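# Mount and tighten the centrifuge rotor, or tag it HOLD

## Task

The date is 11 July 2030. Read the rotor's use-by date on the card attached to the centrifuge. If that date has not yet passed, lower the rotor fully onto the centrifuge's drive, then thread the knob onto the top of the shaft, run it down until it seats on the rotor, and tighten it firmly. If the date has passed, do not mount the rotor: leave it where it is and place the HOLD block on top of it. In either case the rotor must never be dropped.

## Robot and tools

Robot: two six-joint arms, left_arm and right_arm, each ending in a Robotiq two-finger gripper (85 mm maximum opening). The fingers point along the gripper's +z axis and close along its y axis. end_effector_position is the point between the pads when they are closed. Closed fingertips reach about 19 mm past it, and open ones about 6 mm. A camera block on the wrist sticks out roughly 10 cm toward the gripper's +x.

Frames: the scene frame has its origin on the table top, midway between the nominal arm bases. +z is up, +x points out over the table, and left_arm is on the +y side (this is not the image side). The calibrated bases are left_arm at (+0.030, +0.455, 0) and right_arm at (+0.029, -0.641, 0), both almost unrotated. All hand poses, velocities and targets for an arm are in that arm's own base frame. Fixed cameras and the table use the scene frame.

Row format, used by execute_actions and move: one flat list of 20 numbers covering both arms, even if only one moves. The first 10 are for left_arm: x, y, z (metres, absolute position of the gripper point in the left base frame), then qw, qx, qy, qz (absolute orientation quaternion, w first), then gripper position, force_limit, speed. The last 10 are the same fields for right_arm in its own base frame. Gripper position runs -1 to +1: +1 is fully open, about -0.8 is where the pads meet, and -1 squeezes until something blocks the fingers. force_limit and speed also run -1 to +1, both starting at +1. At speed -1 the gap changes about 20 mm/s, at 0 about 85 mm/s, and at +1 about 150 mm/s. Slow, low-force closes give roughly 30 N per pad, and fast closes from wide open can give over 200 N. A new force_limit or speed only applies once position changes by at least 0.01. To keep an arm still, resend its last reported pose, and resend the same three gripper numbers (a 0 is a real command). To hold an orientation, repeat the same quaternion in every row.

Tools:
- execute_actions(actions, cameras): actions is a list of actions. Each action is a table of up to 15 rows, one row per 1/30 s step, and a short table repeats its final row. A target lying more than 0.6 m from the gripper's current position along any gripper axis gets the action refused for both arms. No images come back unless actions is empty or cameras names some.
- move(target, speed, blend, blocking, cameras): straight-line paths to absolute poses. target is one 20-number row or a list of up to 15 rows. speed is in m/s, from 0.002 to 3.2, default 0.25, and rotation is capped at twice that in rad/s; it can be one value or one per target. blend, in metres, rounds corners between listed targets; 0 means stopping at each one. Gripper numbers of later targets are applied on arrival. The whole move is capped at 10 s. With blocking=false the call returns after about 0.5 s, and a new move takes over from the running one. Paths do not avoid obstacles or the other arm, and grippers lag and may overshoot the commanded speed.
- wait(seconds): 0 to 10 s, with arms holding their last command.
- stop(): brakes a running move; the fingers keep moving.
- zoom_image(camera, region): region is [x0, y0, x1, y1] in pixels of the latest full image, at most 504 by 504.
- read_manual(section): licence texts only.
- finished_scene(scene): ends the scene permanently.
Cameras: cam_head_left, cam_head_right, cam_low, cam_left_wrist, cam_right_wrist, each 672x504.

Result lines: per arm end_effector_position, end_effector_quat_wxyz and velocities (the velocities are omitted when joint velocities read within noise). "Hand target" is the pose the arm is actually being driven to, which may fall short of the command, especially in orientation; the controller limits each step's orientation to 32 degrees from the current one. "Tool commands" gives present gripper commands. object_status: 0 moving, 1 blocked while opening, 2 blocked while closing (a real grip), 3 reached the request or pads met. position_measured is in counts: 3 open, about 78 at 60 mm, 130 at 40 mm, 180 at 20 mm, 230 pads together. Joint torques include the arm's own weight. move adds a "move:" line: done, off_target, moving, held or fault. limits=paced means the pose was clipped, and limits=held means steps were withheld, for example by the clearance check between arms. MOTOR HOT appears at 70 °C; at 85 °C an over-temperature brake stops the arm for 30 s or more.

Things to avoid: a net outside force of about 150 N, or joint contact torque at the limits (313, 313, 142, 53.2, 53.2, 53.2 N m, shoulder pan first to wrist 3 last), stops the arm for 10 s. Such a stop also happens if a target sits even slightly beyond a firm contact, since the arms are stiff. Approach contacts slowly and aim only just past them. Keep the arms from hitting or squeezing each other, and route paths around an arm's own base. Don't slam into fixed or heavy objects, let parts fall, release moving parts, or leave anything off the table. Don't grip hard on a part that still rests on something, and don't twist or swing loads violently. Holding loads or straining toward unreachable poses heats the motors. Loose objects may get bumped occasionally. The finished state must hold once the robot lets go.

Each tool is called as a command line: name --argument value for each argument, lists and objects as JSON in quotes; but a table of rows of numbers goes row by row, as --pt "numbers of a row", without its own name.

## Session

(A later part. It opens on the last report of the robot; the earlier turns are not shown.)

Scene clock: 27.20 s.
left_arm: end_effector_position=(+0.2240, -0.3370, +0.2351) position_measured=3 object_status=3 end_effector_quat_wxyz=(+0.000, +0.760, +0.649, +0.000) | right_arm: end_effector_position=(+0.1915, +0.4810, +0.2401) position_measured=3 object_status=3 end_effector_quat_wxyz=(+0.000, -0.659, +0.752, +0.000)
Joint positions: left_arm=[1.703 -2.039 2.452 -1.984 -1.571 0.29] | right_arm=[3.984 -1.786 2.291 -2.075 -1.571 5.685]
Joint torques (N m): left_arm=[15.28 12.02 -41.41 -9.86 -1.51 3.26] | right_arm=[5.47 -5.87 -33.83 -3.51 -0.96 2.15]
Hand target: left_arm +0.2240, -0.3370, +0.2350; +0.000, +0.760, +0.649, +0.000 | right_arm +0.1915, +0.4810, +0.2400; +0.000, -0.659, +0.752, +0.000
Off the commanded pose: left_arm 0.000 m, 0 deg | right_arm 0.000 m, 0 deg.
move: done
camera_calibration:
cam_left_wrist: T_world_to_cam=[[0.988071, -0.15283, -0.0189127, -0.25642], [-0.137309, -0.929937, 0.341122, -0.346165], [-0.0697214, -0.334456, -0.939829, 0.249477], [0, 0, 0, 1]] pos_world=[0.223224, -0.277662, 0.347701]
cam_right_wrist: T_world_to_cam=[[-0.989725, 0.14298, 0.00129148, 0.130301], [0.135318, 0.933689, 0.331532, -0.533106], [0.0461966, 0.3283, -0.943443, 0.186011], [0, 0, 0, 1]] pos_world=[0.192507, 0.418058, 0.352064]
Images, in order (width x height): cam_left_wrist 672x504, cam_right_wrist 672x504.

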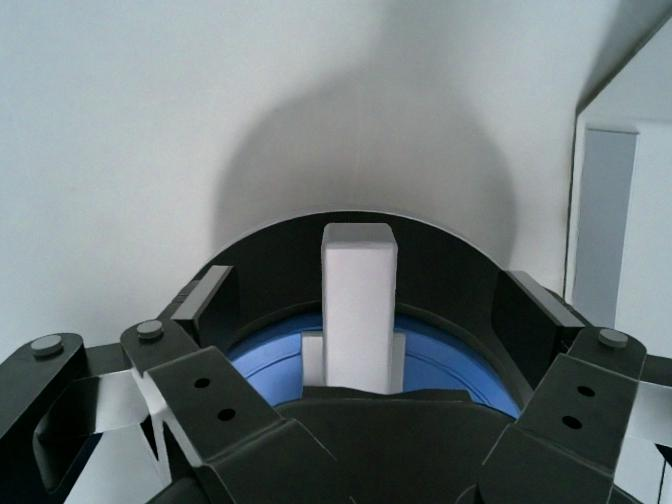

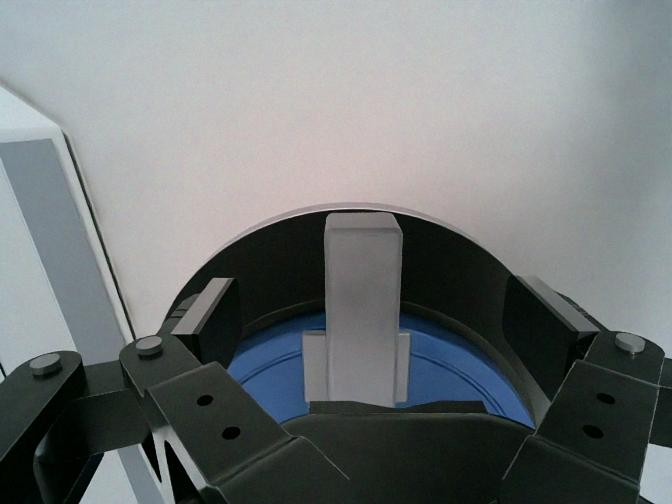

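move --pt "0.2215 -0.337 0.218 0 0.7604 0.6494 0 1 -0.7 -0.8 0.1934 0.481 0.218 0 0.6593 -0.7518 0 1 -0.7 -0.8" --speed 0.1 --cameras '["cam_left_wrist","cam_right_wrist","cam_low"]'

zoom_image --camera "cam_low" --region '[420, 200, 620, 380]'

Scene clock: 28.93 s.
left_arm: end_effector_position=(+0.2215, -0.3370, +0.2181) position_measured=3 object_status=3 end_effector_quat_wxyz=(+0.000, +0.760, +0.649, +0.000) | right_arm: end_effector_position=(+0.1934, +0.4810, +0.2181) position_measured=3 object_status=3 end_effector_quat_wxyz=(+0.000, -0.659, +0.752, +0.000)
Joint positions: left_arm=[1.697 -2.024 2.477 -2.024 -1.571 0.283] | right_arm=[3.981 -1.761 2.316 -2.126 -1.571 5.682]
Joint torques (N m): left_arm=[-15.45 10.9 -40.72 -9.79 -1.12 -2.02] | right_arm=[-16.36 -9.55 -33.26 -3.64 1.15 -3.6]
Hand target: left_arm +0.2215, -0.3370, +0.2180; +0.000, +0.760, +0.649, +0.000 | right_arm +0.1934, +0.4810, +0.2180; +0.000, -0.659, +0.752, +0.000
Off the commanded pose: left_arm 0.000 m, 0 deg | right_arm 0.000 m, 0 deg.
move: done
camera_calibration:
cam_left_wrist: T_world_to_cam=[[0.988071, -0.15283, -0.0189127, -0.254271], [-0.137309, -0.929937, 0.341122, -0.34071], [-0.0697214, -0.334456, -0.939829, 0.233326], [0, 0, 0, 1]] pos_world=[0.220724, -0.277662, 0.330701]
cam_right_wrist: T_world_to_cam=[[-0.989706, 0.14311, 0.00121678, 0.132176], [0.13542, 0.933701, 0.331458, -0.526103], [0.0462989, 0.328211, -0.943469, 0.165288], [0, 0, 0, 1]] pos_world=[0.194407, 0.418058, 0.330164]
Images, in order (width x height): cam_low 672x504, cam_left_wrist 672x504, cam_right_wrist 672x504.

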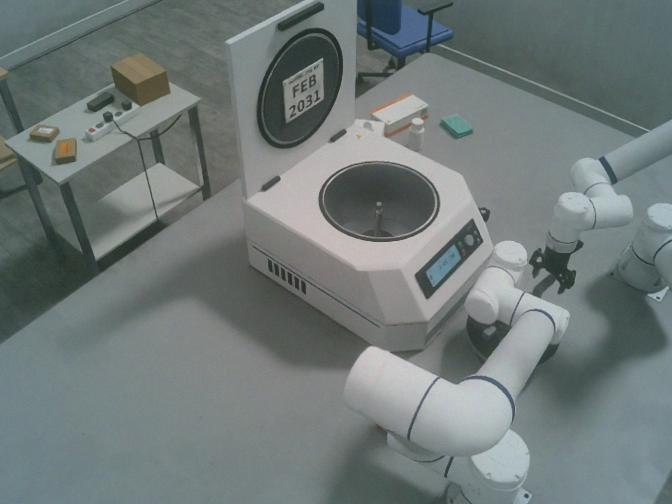

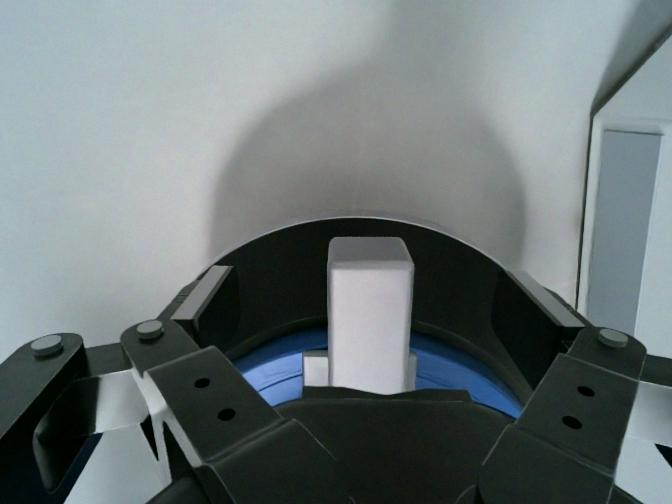

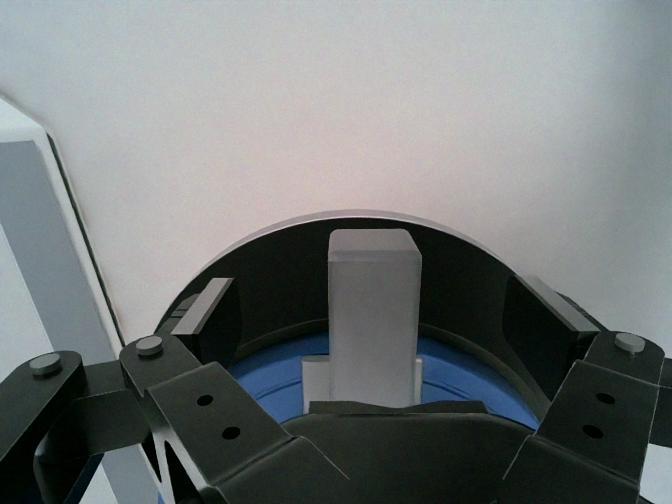

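Scaled by 2.520.

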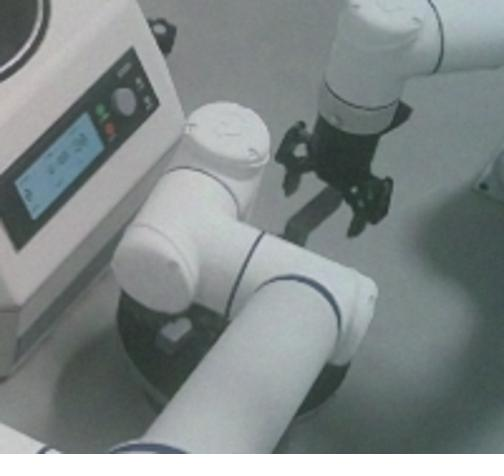

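move --pt "0.2217 -0.337 0.218 0 0.7604 0.6494 0 -1 0 -0.9 0.1926 0.481 0.218 0 0.6593 -0.7518 0 -1 0 -0.9" --speed 0.1 --cameras '["cam_left_wrist","cam_right_wrist"]'

Scene clock: 31.77 s.
left_arm: end_effector_position=(+0.2217, -0.3370, +0.2180) position_measured=172 object_status=0 end_effector_quat_wxyz=(+0.000, +0.760, +0.649, +0.000) | right_arm: end_effector_position=(+0.1926, +0.4810, +0.2180) position_measured=172 object_status=0 end_effector_quat_wxyz=(+0.000, -0.659, +0.752, +0.000)
Joint positions: left_arm=[1.697 -2.023 2.477 -2.025 -1.571 0.283] | right_arm=[3.982 -1.761 2.317 -2.127 -1.571 5.684]
Joint torques (N m): left_arm=[5.68 9.57 -51.6 -7.08 -1.45 3.3] | right_arm=[14.17 -12.7 -31.7 -1.39 1.35 1.13]
Hand target: left_arm +0.2217, -0.3370, +0.2180; +0.000, +0.760, +0.649, +0.000 | right_arm +0.1926, +0.4810, +0.2180; +0.000, -0.659, +0.752, +0.000
Off the commanded pose: left_arm 0.000 m, 0 deg | right_arm 0.000 m, 0 deg.
move: done
camera_calibration:
cam_left_wrist: T_world_to_cam=[[0.988079, -0.152793, -0.0188052, -0.254498], [-0.137304, -0.92991, 0.341196, -0.340667], [-0.0696196, -0.334547, -0.939804, 0.23319], [0, 0, 0, 1]] pos_world=[0.220924, -0.277662, 0.330601]
cam_right_wrist: T_world_to_cam=[[-0.989705, 0.143119, 0.00123548, 0.131374], [0.13543, 0.933668, 0.331546, -0.525979], [0.0462971, 0.3283, -0.943438, 0.165183], [0, 0, 0, 1]] pos_world=[0.193607, 0.418058, 0.330064]
Images, in order (width x height): cam_left_wrist 672x504, cam_right_wrist 672x504.

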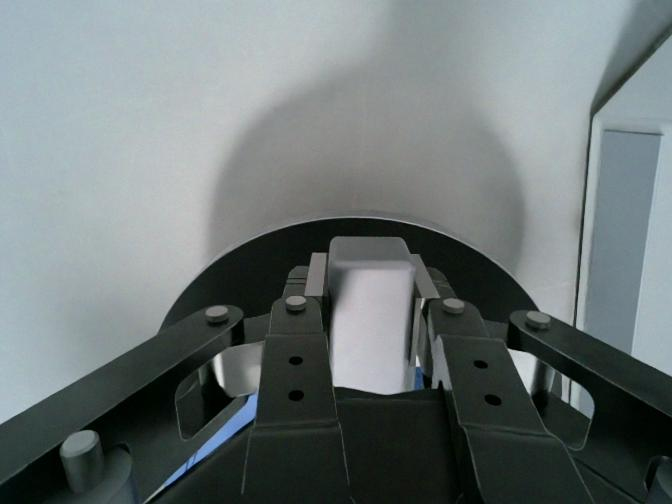

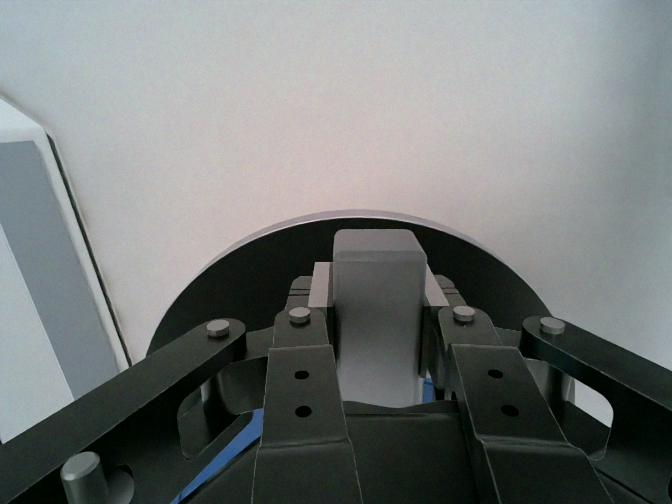

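wait --seconds 0.8 --cameras '["cam_left_wrist","cam_right_wrist"]'

Scene clock: 32.60 s.
left_arm: end_effector_position=(+0.2217, -0.3370, +0.2180) position_measured=172 object_status=2 end_effector_quat_wxyz=(+0.000, +0.760, +0.649, +0.000) | right_arm: end_effector_position=(+0.1926, +0.4810, +0.2180) position_measured=172 object_status=2 end_effector_quat_wxyz=(+0.000, -0.659, +0.752, +0.000)
Joint positions: left_arm=[1.697 -2.023 2.477 -2.025 -1.571 0.283] | right_arm=[3.982 -1.761 2.317 -2.127 -1.571 5.684]
Joint torques (N m): left_arm=[-13.16 4.66 -37.86 -3.34 -2.24 3.4] | right_arm=[12.87 -0.29 -33.36 -1.83 0.83 -1.84]
Hand target: left_arm +0.2217, -0.3370, +0.2180; +0.000, +0.760, +0.649, +0.000 | right_arm +0.1926, +0.4810, +0.2180; +0.000, -0.659, +0.752, +0.000
Tool commands: left_gripper/position=-1.0 left_gripper/force_limit=+0.0 left_gripper/speed=-0.9 right_gripper/position=-1.0 right_gripper/force_limit=+0.0 right_gripper/speed=-0.9
Off the commanded pose: left_arm 0.000 m, 0 deg | right_arm 0.000 m, 0 deg.
wait: 0.80 s; at rest by 0.13 s
camera_calibration:
cam_left_wrist: T_world_to_cam=[[0.988071, -0.15283, -0.0189127, -0.254471], [-0.137309, -0.929937, 0.341122, -0.340648], [-0.0697214, -0.334456, -0.939829, 0.233246], [0, 0, 0, 1]] pos_world=[0.220924, -0.277662, 0.330601]
cam_right_wrist: T_world_to_cam=[[-0.989707, 0.143104, 0.00123031, 0.131382], [0.135414, 0.93367, 0.331546, -0.525977], [0.046297, 0.3283, -0.943438, 0.165183], [0, 0, 0, 1]] pos_world=[0.193607, 0.418058, 0.330064]
Images, in order (width x height): cam_left_wrist 672x504, cam_right_wrist 672x504.

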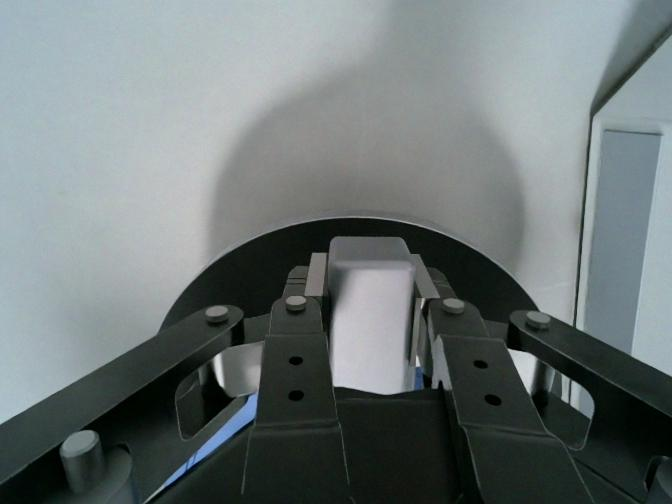

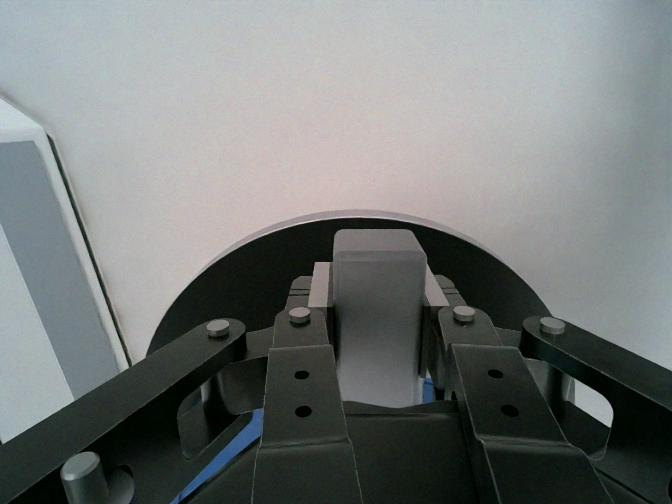

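move --pt "0.2217 -0.337 0.248 0 0.7604 0.6494 0 -1 0 -0.9 0.1926 0.481 0.248 0 0.6593 -0.7518 0 -1 0 -0.9" --speed 0.04 --cameras '["cam_left_wrist","cam_right_wrist","cam_low"]'

zoom_image --camera "cam_low" --region '[420, 200, 620, 380]'

Scene clock: 34.70 s.
left_arm: end_effector_position=(+0.2217, -0.3370, +0.2479) position_measured=172 object_status=2 end_effector_quat_wxyz=(+0.000, +0.760, +0.649, +0.000) | right_arm: end_effector_position=(+0.1926, +0.4810, +0.2479) position_measured=172 object_status=2 end_effector_quat_wxyz=(+0.000, -0.659, +0.752, +0.000)
Joint positions: left_arm=[1.697 -2.054 2.435 -1.951 -1.571 0.283] | right_arm=[3.982 -1.793 2.281 -2.058 -1.571 5.684]
Joint torques (N m): left_arm=[8.56 -55.76 -76.51 -1.44 2.56 1.33] | right_arm=[-7.6 -41.96 -60.5 -0.97 -2.42 -1.79]
Hand target: left_arm +0.2217, -0.3370, +0.2480; +0.000, +0.760, +0.649, +0.000 | right_arm +0.1926, +0.4810, +0.2480; +0.000, -0.659, +0.752, +0.000
Off the commanded pose: left_arm 0.000 m, 0 deg | right_arm 0.000 m, 0 deg.
move: done
camera_calibration:
cam_left_wrist: T_world_to_cam=[[0.988071, -0.15283, -0.0189127, -0.253905], [-0.137309, -0.929937, 0.341122, -0.350848], [-0.0697214, -0.334456, -0.939829, 0.261347], [0, 0, 0, 1]] pos_world=[0.220924, -0.277662, 0.360501]
cam_right_wrist: T_world_to_cam=[[-0.989719, 0.143018, 0.00118444, 0.131401], [0.135322, 0.933715, 0.331457, -0.535859], [0.0462983, 0.328209, -0.94347, 0.193442], [0, 0, 0, 1]] pos_world=[0.193607, 0.418058, 0.359964]
Images, in order (width x height): cam_low 672x504, cam_left_wrist 672x504, cam_right_wrist 672x504.

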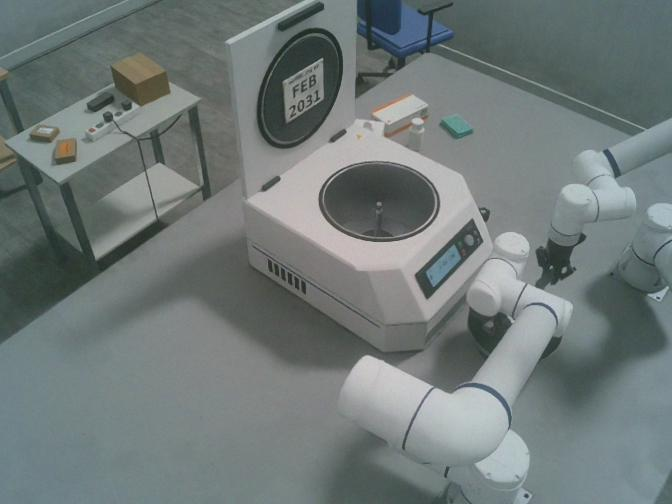

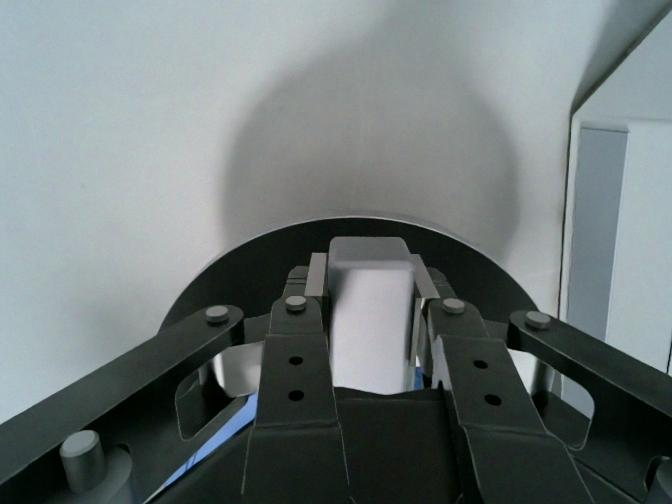

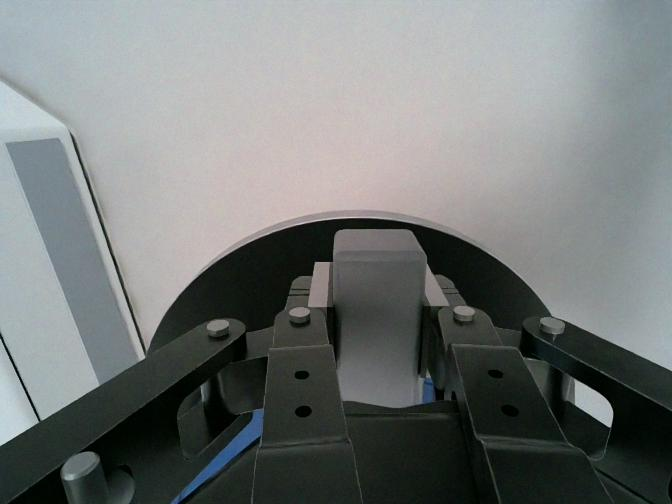

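Scaled by 2.520.

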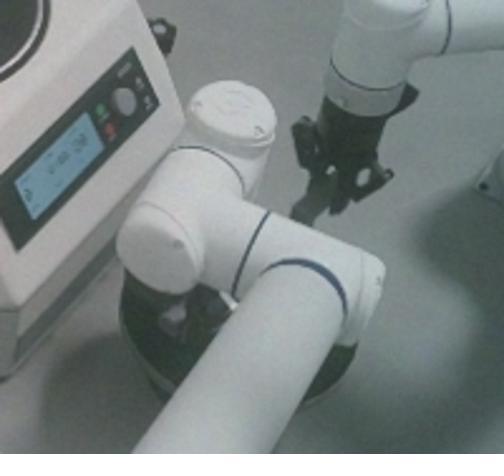

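move --pt "0.2217 -0.337 0.543 0 0.7604 0.6494 0 -1 0 -0.9 0.1926 0.481 0.543 0 0.6593 -0.7518 0 -1 0 -0.9" --speed 0.15 --cameras '["cam_low","cam_left_wrist","cam_right_wrist"]'

zoom_image --camera "cam_low" --region '[400, 130, 620, 330]'

Scene clock: 37.40 s.
left_arm: end_effector_position=(+0.2217, -0.3370, +0.5429) position_measured=172 object_status=2 end_effector_quat_wxyz=(+0.000, +0.760, +0.649, +0.000) | right_arm: end_effector_position=(+0.1926, +0.4810, +0.5429) position_measured=172 object_status=2 end_effector_quat_wxyz=(+0.000, -0.659, +0.752, +0.000)
Joint positions: left_arm=[1.697 -2.114 1.936 -1.393 -1.571 0.283] | right_arm=[3.982 -1.903 1.822 -1.49 -1.571 5.684]
Joint torques (N m): left_arm=[-33.65 24.82 -100.42 -24.17 -3.88 -1.46] | right_arm=[-1.07 -4.23 -85.12 -12.9 6.19 -3.49]
Hand target: left_arm +0.2217, -0.3370, +0.5430; +0.000, +0.760, +0.649, +0.000 | right_arm +0.1926, +0.4810, +0.5430; +0.000, -0.659, +0.752, +0.000
Off the commanded pose: left_arm 0.000 m, 0 deg | right_arm 0.000 m, 0 deg.
move: done
camera_calibration:
cam_left_wrist: T_world_to_cam=[[0.988078, -0.152801, -0.0188331, -0.248372], [-0.137317, -0.929984, 0.340989, -0.451402], [-0.0696178, -0.334337, -0.939879, 0.538639], [0, 0, 0, 1]] pos_world=[0.220924, -0.277661, 0.655501]
cam_right_wrist: T_world_to_cam=[[-0.989706, 0.14311, 0.00121804, 0.130988], [0.135422, 0.933712, 0.331427, -0.633637], [0.0462933, 0.32818, -0.94348, 0.471785], [0, 0, 0, 1]] pos_world=[0.193607, 0.418057, 0.654965]
Images, in order (width x height): cam_low 672x504, cam_left_wrist 672x504, cam_right_wrist 672x504.

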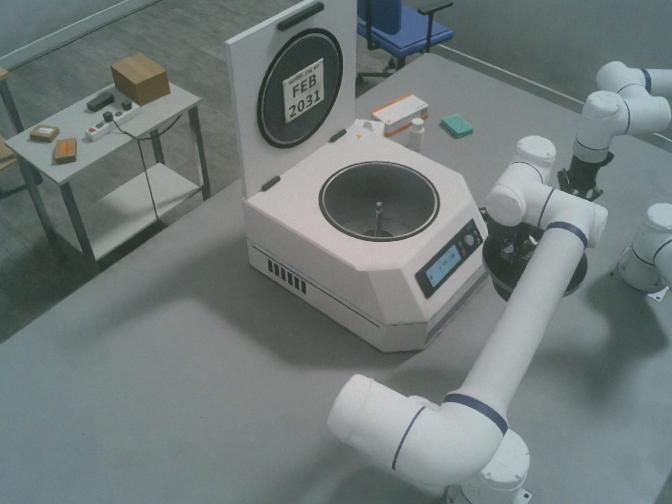

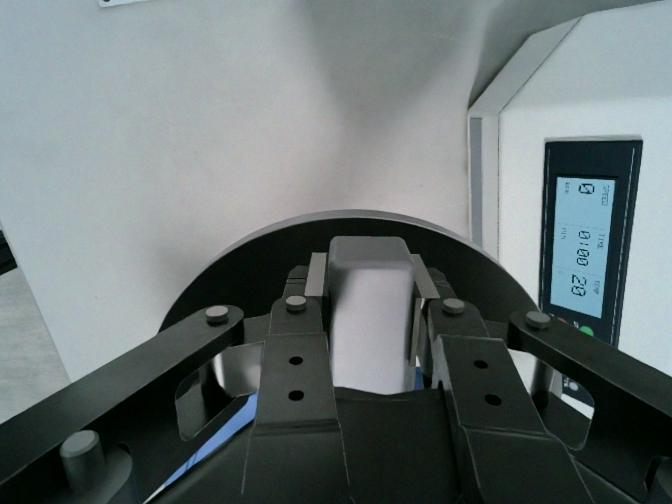

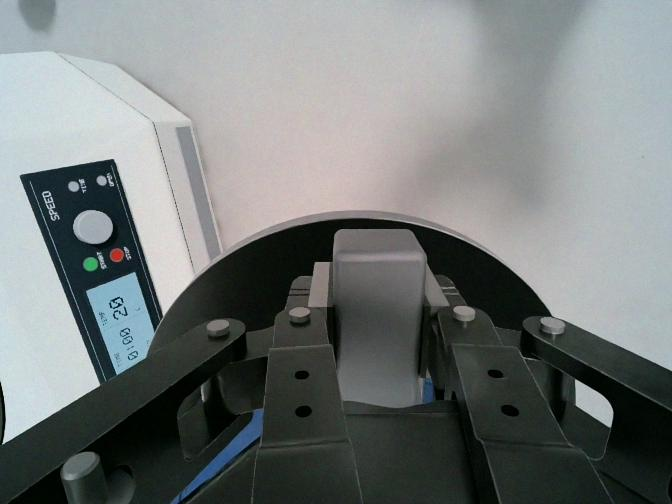

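Scaled by 2.291.

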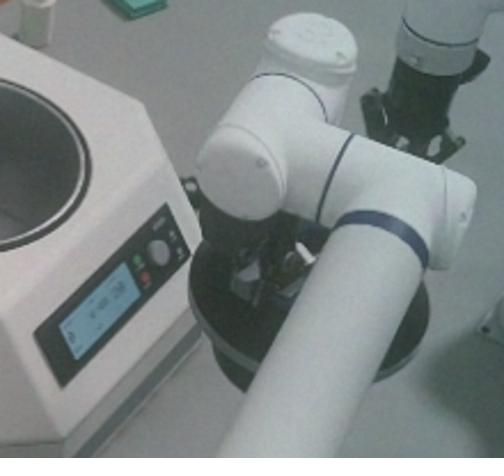

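move --pt "0.2974 -0.3413 0.543 0 0.7244 0.6894 0 -1 0 -0.9 0.2988 0.4749 0.543 0 0.6989 -0.7153 0 -1 0 -0.9" --pt "0.3731 -0.3471 0.543 0 0.6863 0.7273 0 -1 0 -0.9 0.4050 0.4705 0.543 0 0.7363 -0.6767 0 -1 0 -0.9" --pt "0.4489 -0.3547 0.543 0 0.6461 0.7632 0 -1 0 -0.9 0.5111 0.4676 0.543 0 0.7716 -0.6361 0 -1 0 -0.9" --pt "0.5249 -0.3638 0.543 0 0.6041 0.7969 0 -1 0 -0.9 0.6169 0.4664 0.543 0 0.8047 -0.5937 0 -1 0 -0.9" --pt "0.6014 -0.3745 0.543 0 0.5604 0.8283 0 -1 0 -0.9 0.7223 0.4668 0.543 0 0.8355 -0.5495 0 -1 0 -0.9" --pt "0.6784 -0.3867 0.543 0 0.5150 0.8572 0 -1 0 -0.9 0.8271 0.4687 0.543 0 0.8638 -0.5038 0 -1 0 -0.9" --speed 0.15 --blend '[0.02,0.02,0.02,0.02,0.02,0]' --cameras '["all"]'

zoom_image --camera "cam_low" --region '[280, 100, 500, 280]'

zoom_image --camera "cam_head_right" --region '[130, 100, 390, 320]'

Scene clock: 42.60 s.
left_arm: end_effector_position=(+0.6783, -0.3867, +0.5430) position_measured=172 object_status=2 end_effector_quat_wxyz=(+0.000, +0.515, +0.857, +0.000) | right_arm: end_effector_position=(+0.8270, +0.4687, +0.5430) position_measured=172 object_status=2 end_effector_quat_wxyz=(+0.000, +0.864, -0.504, +0.000)
Joint positions: left_arm=[2.394 -1.454 1.425 -1.541 -1.571 0.335] | right_arm=[3.469 -1.155 1.04 -1.456 -1.571 4.525]
Joint torques (N m): left_arm=[3.07 -112.99 -95.57 -12.89 -2.24 -1.09] | right_arm=[10.14 -79.75 -73.99 -3.42 1.25 -3.52]
Hand target: left_arm +0.6784, -0.3867, +0.5430; +0.000, +0.515, +0.857, +0.000 | right_arm +0.8271, +0.4687, +0.5430; +0.000, +0.864, -0.504, +0.000
Off the commanded pose: left_arm 0.000 m, 0 deg | right_arm 0.000 m, 0 deg.
move: done
camera_calibration:
cam_left_wrist: T_world_to_cam=[[0.881053, 0.47264, -0.018924, -0.392636], [0.450056, -0.825299, 0.341074, -0.793004], [0.145587, -0.309021, -0.939846, 0.417683], [0, 0, 0, 1]] pos_world=[0.642021, -0.339816, 0.655601]
cam_right_wrist: T_world_to_cam=[[-0.876585, -0.481245, 0.00117643, 0.959736], [-0.453675, 0.827177, 0.331599, -0.171115], [-0.160554, 0.290141, -0.94342, 0.635403], [0, 0, 0, 1]] pos_world=[0.865676, 0.419054, 0.655064]

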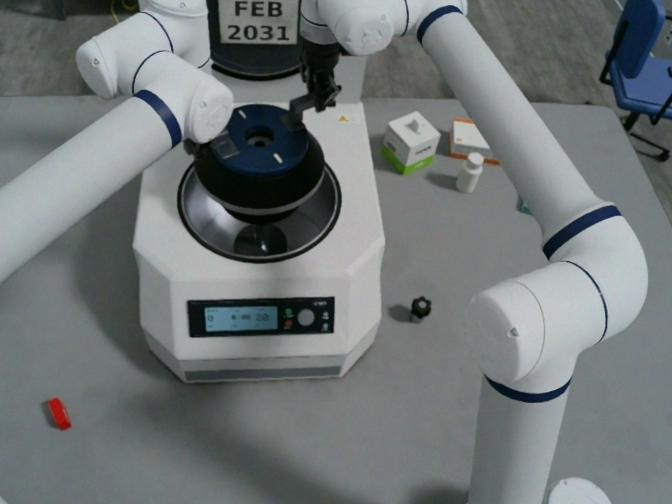

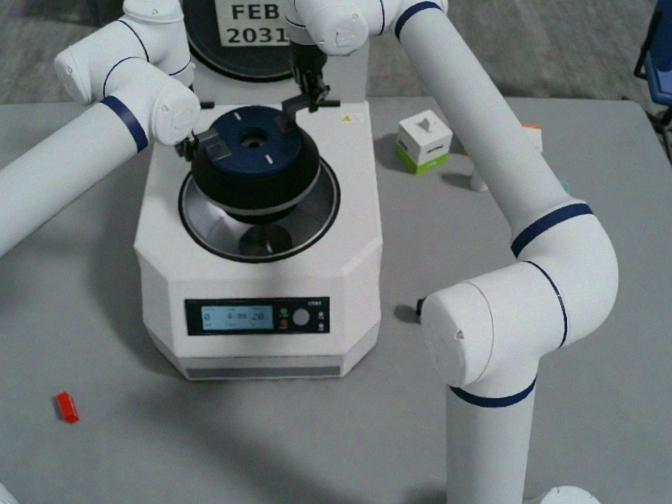

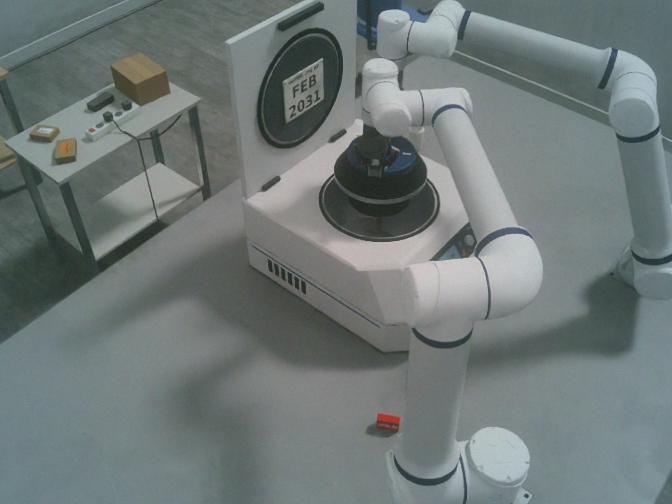

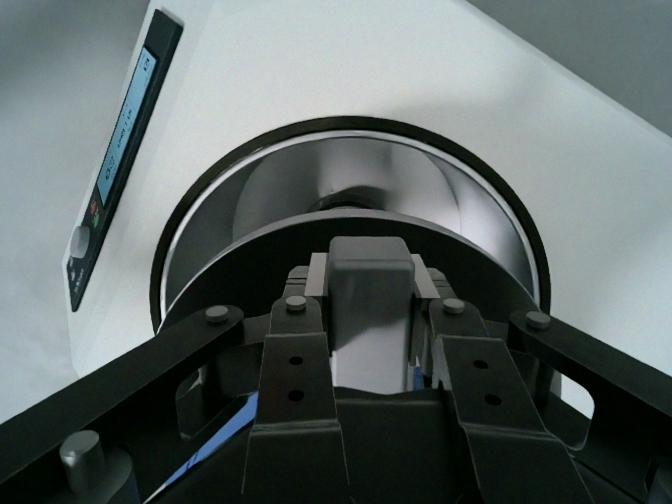

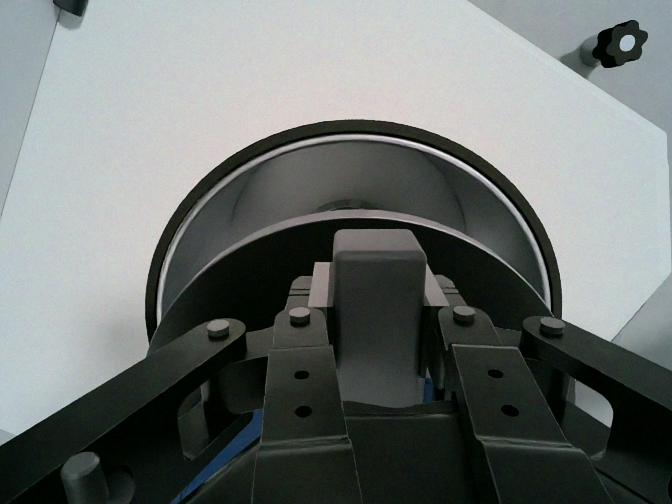

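Scaled by 2.291.

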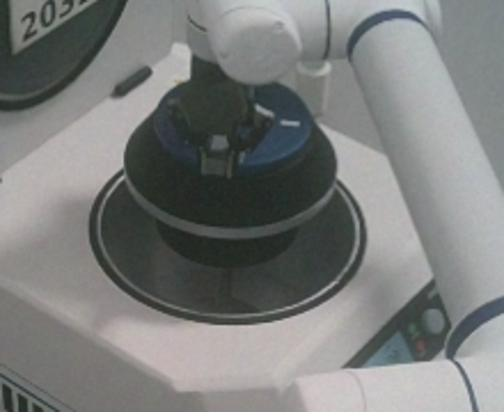

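Scaled by 1.938.

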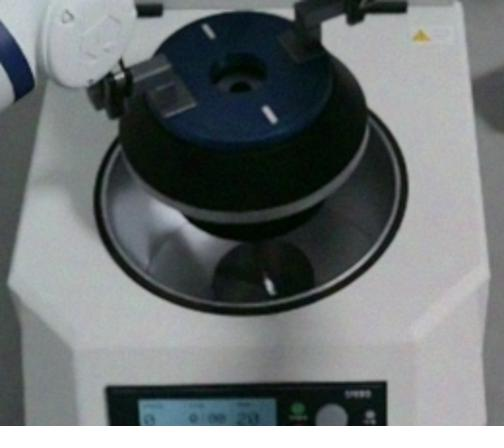

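move --target '[0.6784,-0.3867,0.48,0,0.5150,0.8572,0,-1,0,-0.9,0.8271,0.4687,0.48,0,0.8638,-0.5038,0,-1,0,-0.9]' --speed 0.05 --cameras '["cam_head_right","cam_left_wrist","cam_right_wrist"]'

zoom_image --camera "cam_head_right" --region '[130, 100, 390, 320]'

Scene clock: 44.50 s.
left_arm: end_effector_position=(+0.6784, -0.3867, +0.4801) position_measured=172 object_status=2 end_effector_quat_wxyz=(+0.000, +0.515, +0.857, +0.000) | right_arm: end_effector_position=(+0.8271, +0.4687, +0.4801) position_measured=172 object_status=2 end_effector_quat_wxyz=(+0.000, +0.864, -0.504, +0.000)
Joint positions: left_arm=[2.394 -1.451 1.532 -1.651 -1.571 0.335] | right_arm=[3.469 -1.161 1.16 -1.57 -1.571 4.525]
Joint torques (N m): left_arm=[0.53 -118.83 -76.84 -19.09 -1.18 0.15] | right_arm=[19.26 -96.94 -60.07 -6.17 1.98 -3.4]
Hand target: left_arm +0.6784, -0.3867, +0.4800; +0.000, +0.515, +0.857, +0.000 | right_arm +0.8271, +0.4687, +0.4800; +0.000, +0.864, -0.504, +0.000
Off the commanded pose: left_arm 0.000 m, 0 deg | right_arm 0.000 m, 0 deg.
move: done
camera_calibration:
cam_left_wrist: T_world_to_cam=[[0.881, 0.47274, -0.0188721, -0.39379], [0.450128, -0.825243, 0.341115, -0.771602], [0.145684, -0.309017, -0.939832, 0.358498], [0, 0, 0, 1]] pos_world=[0.642021, -0.339816, 0.592701]
cam_right_wrist: T_world_to_cam=[[-0.876531, -0.481344, 0.00123828, 0.959856], [-0.453777, 0.827183, 0.331442, -0.150033], [-0.160562, 0.289957, -0.943475, 0.576196], [0, 0, 0, 1]] pos_world=[0.865777, 0.419054, 0.592165]
Images, in order (width x height): cam_head_right 672x504, cam_left_wrist 672x504, cam_right_wrist 672x504.

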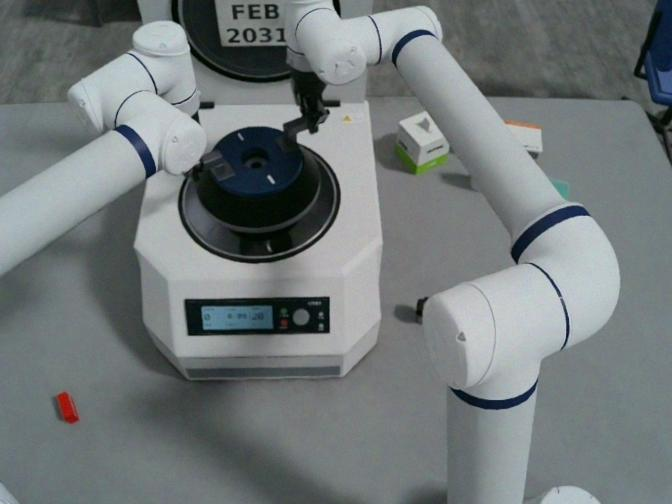

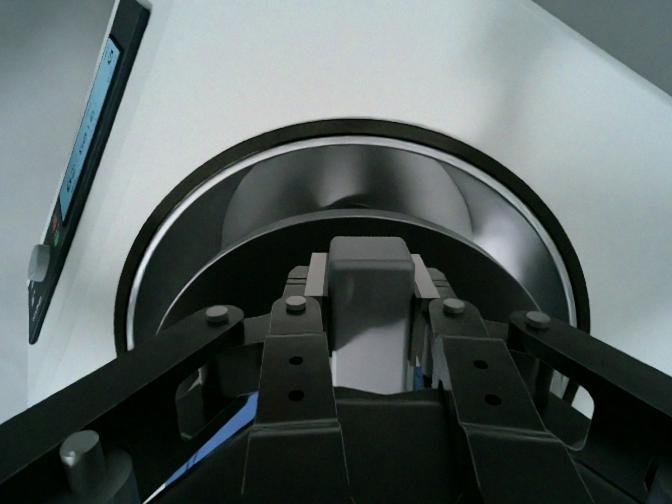

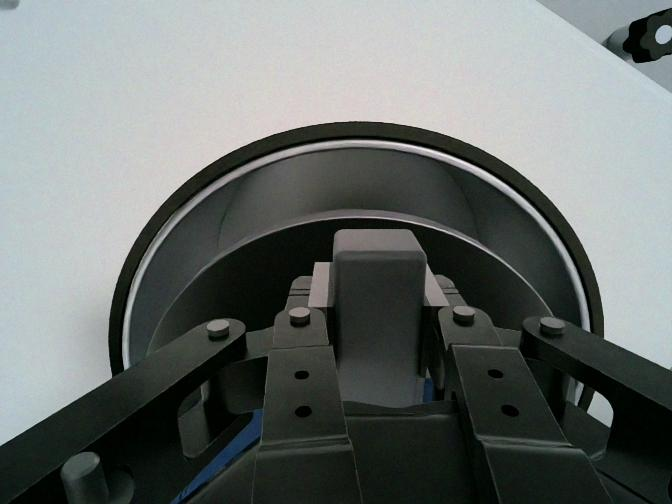

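Scaled by 1.938.

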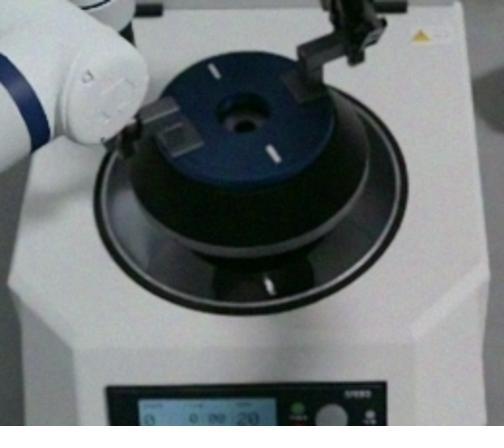

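move --target '[0.6784,-0.3867,0.42,0,0.5150,0.8572,0,-1,0,-0.9,0.8271,0.4687,0.42,0,0.8638,-0.5038,0,-1,0,-0.9]' --speed 0.04 --cameras '["cam_head_right","cam_head_left","cam_left_wrist","cam_right_wrist"]'

zoom_image --camera "cam_head_right" --region '[190, 100, 340, 270]'

Scene clock: 46.53 s.
left_arm: end_effector_position=(+0.6784, -0.3867, +0.4202) position_measured=172 object_status=2 end_effector_quat_wxyz=(+0.000, +0.515, +0.857, +0.000) | right_arm: end_effector_position=(+0.8271, +0.4687, +0.4201) position_measured=172 object_status=2 end_effector_quat_wxyz=(+0.000, +0.864, -0.504, +0.000)
Joint positions: left_arm=[2.394 -1.439 1.623 -1.755 -1.571 0.335] | right_arm=[3.469 -1.156 1.258 -1.673 -1.571 4.525]
Joint torques (N m): left_arm=[-4.45 -76.09 -66.97 -24.7 0.85 1.25] | right_arm=[10.54 -85.05 -71.04 -8.29 1.42 -2.55]
Hand target: left_arm +0.6784, -0.3867, +0.4200; +0.000, +0.515, +0.857, +0.000 | right_arm +0.8271, +0.4687, +0.4200; +0.000, +0.864, -0.504, +0.000
Off the commanded pose: left_arm 0.000 m, 0 deg | right_arm 0.000 m, 0 deg.
move: done
camera_calibration:
cam_left_wrist: T_world_to_cam=[[0.881, 0.47274, -0.0188721, -0.394923], [0.450128, -0.825243, 0.341115, -0.751135], [0.145684, -0.309017, -0.939832, 0.302108], [0, 0, 0, 1]] pos_world=[0.642021, -0.339816, 0.532701]
cam_right_wrist: T_world_to_cam=[[-0.876538, -0.481332, 0.0011928, 0.959955], [-0.453765, 0.827159, 0.33152, -0.130188], [-0.160558, 0.290049, -0.943447, 0.51953], [0, 0, 0, 1]] pos_world=[0.865777, 0.419054, 0.532164]
Images, in order (width x height): cam_head_left 672x504, cam_head_right 672x504, cam_left_wrist 672x504, cam_right_wrist 672x504.

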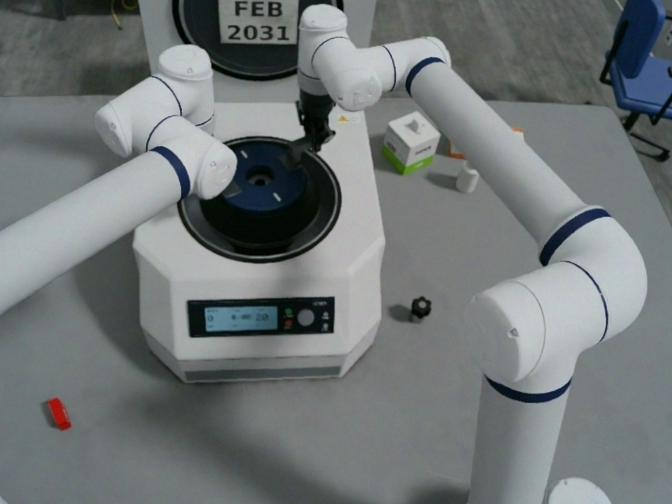

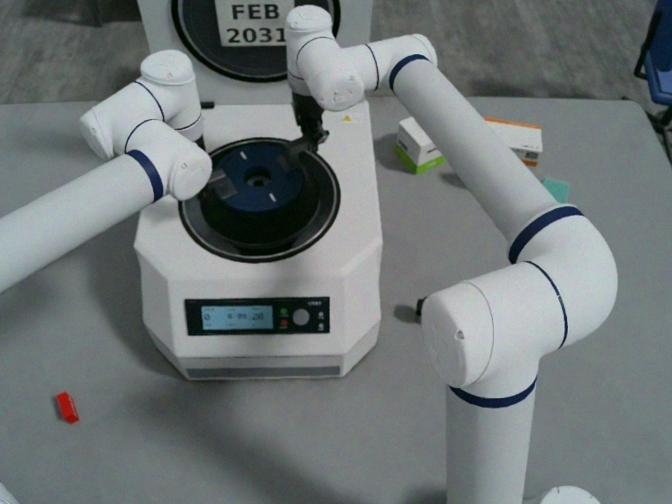

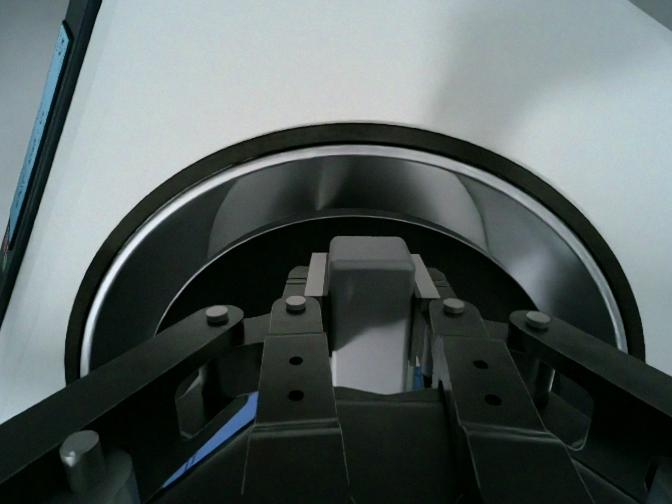

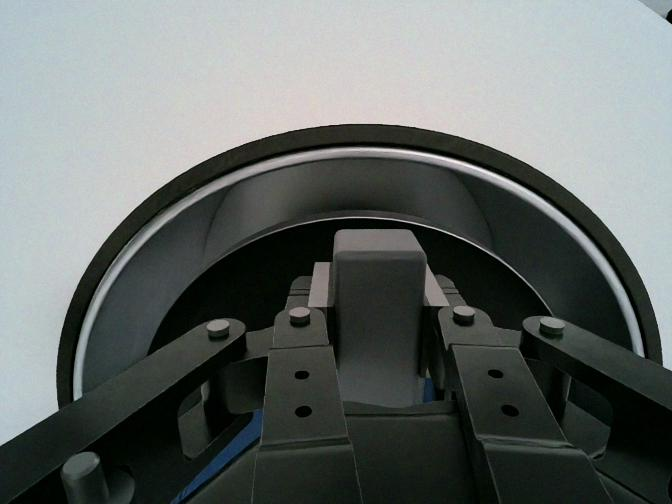

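Scaled by 2.965.

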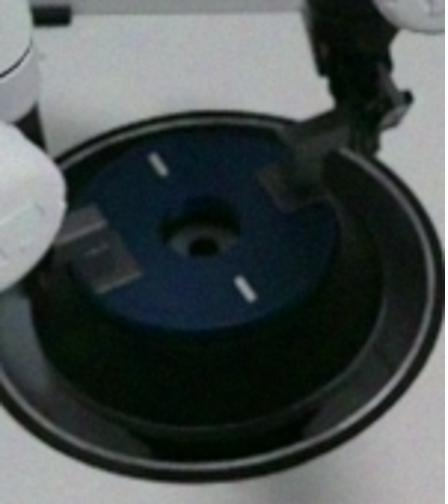

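move --target '[0.6784,-0.3867,0.375,0,0.5150,0.8572,0,-1,0,-0.9,0.8271,0.4687,0.375,0,0.8638,-0.5038,0,-1,0,-0.9]' --speed 0.03 --cameras '["cam_head_right","cam_left_wrist","cam_right_wrist"]'

zoom_image --camera "cam_head_right" --region '[190, 100, 340, 270]'

Scene clock: 48.50 s.
left_arm: end_effector_position=(+0.6784, -0.3867, +0.3752) position_measured=172 object_status=2 end_effector_quat_wxyz=(+0.000, +0.515, +0.857, +0.000) | right_arm: end_effector_position=(+0.8271, +0.4687, +0.3752) position_measured=172 object_status=2 end_effector_quat_wxyz=(+0.000, +0.864, -0.504, +0.000)
Joint positions: left_arm=[2.394 -1.422 1.685 -1.834 -1.571 0.335] | right_arm=[3.469 -1.145 1.322 -1.747 -1.571 4.525]
Joint torques (N m): left_arm=[-8.18 -49.99 -68.71 -32.15 -0.38 1.79] | right_arm=[-9.03 -81.05 -70.26 -9.55 -1.57 -2.74]
Hand target: left_arm +0.6784, -0.3867, +0.3750; +0.000, +0.515, +0.857, +0.000 | right_arm +0.8271, +0.4687, +0.3750; +0.000, +0.864, -0.504, +0.000
Off the commanded pose: left_arm 0.000 m, 0 deg | right_arm 0.000 m, 0 deg.
move: done
camera_calibration:
cam_left_wrist: T_world_to_cam=[[0.881, 0.47274, -0.0188721, -0.395772], [0.450128, -0.825243, 0.341115, -0.735785], [0.145684, -0.309017, -0.939832, 0.259815], [0, 0, 0, 1]] pos_world=[0.642021, -0.339816, 0.487701]
cam_right_wrist: T_world_to_cam=[[-0.876538, -0.481332, 0.0011928, 0.960009], [-0.453765, 0.827159, 0.33152, -0.115303], [-0.160558, 0.290049, -0.943447, 0.477169], [0, 0, 0, 1]] pos_world=[0.865777, 0.419054, 0.487264]
Images, in order (width x height): cam_head_right 672x504, cam_left_wrist 672x504, cam_right_wrist 672x504.

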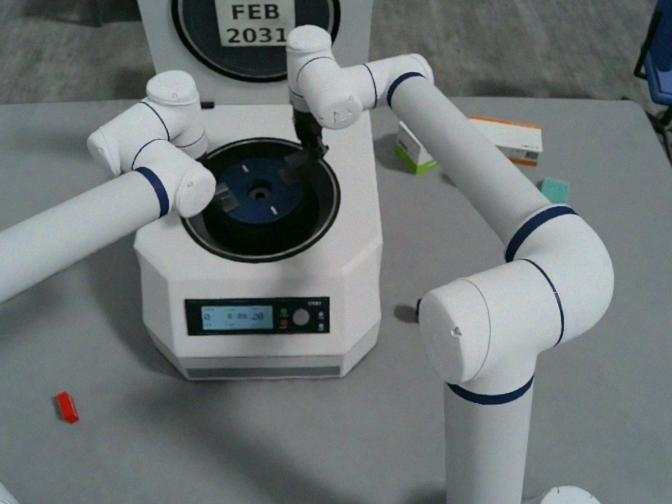

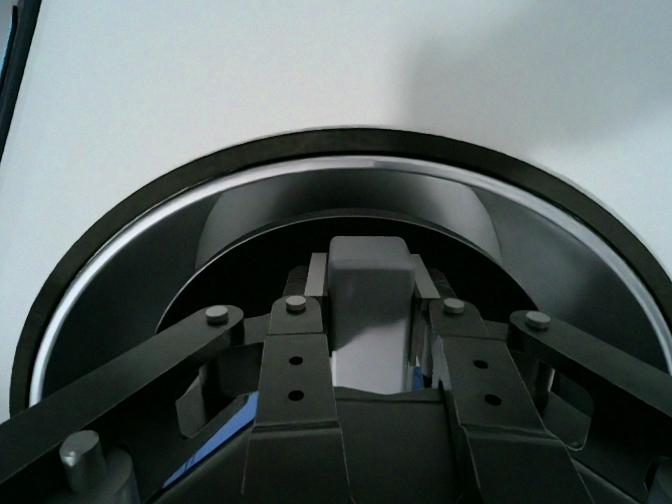

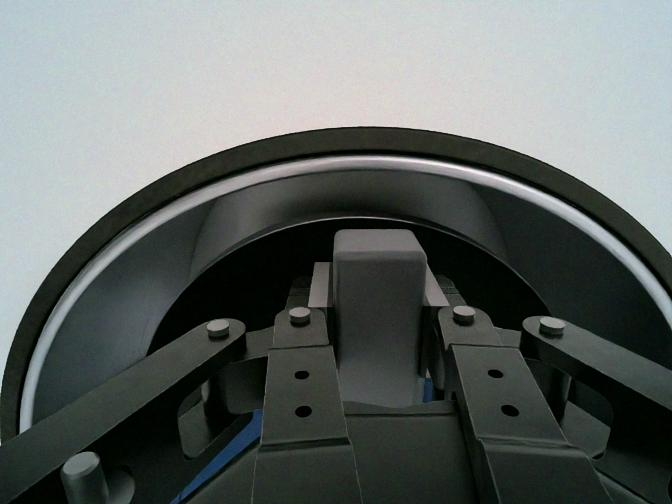

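Scaled by 2.965.

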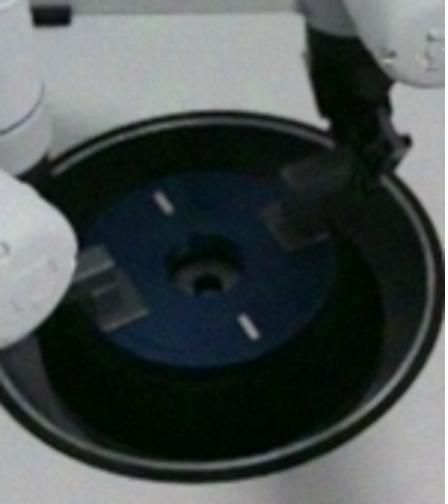

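move --target '[0.6784,-0.3867,0.35,0,0.5150,0.8572,0,-1,0,-0.9,0.8271,0.4687,0.35,0,0.8638,-0.5038,0,-1,0,-0.9]' --speed 0.02 --cameras '["cam_head_right"]'

zoom_image --camera "cam_head_right" --region '[220, 150, 310, 240]'

Scene clock: 50.13 s.
left_arm: end_effector_position=(+0.6784, -0.3867, +0.3501) position_measured=172 object_status=2 end_effector_quat_wxyz=(+0.000, +0.515, +0.857, +0.000) | right_arm: end_effector_position=(+0.8271, +0.4687, +0.3501) position_measured=172 object_status=2 end_effector_quat_wxyz=(+0.000, +0.864, -0.504, +0.000)
Joint positions: left_arm=[2.394 -1.411 1.717 -1.877 -1.571 0.335] | right_arm=[3.469 -1.137 1.355 -1.788 -1.571 4.525]
Joint torques (N m): left_arm=[-12.08 -41.02 -74.69 -37.41 -0.29 2.61] | right_arm=[-9.42 -71.23 -65.71 -11.37 -3.21 -2.45]
Hand target: left_arm +0.6784, -0.3867, +0.3500; +0.000, +0.515, +0.857, +0.000 | right_arm +0.8271, +0.4687, +0.3500; +0.000, +0.864, -0.504, +0.000
Off the commanded pose: left_arm 0.000 m, 0 deg | right_arm 0.000 m, 0 deg.
move: done
Images, in order (width x height): cam_head_right 672x504.

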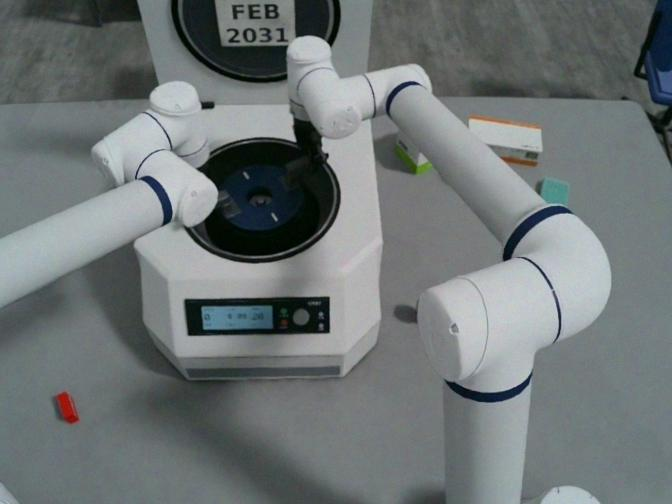

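Scaled by 5.600.

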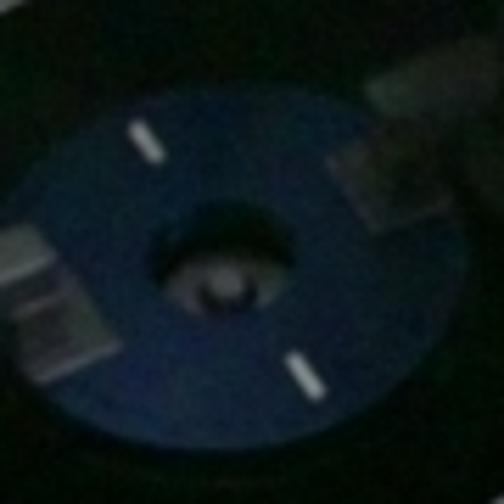

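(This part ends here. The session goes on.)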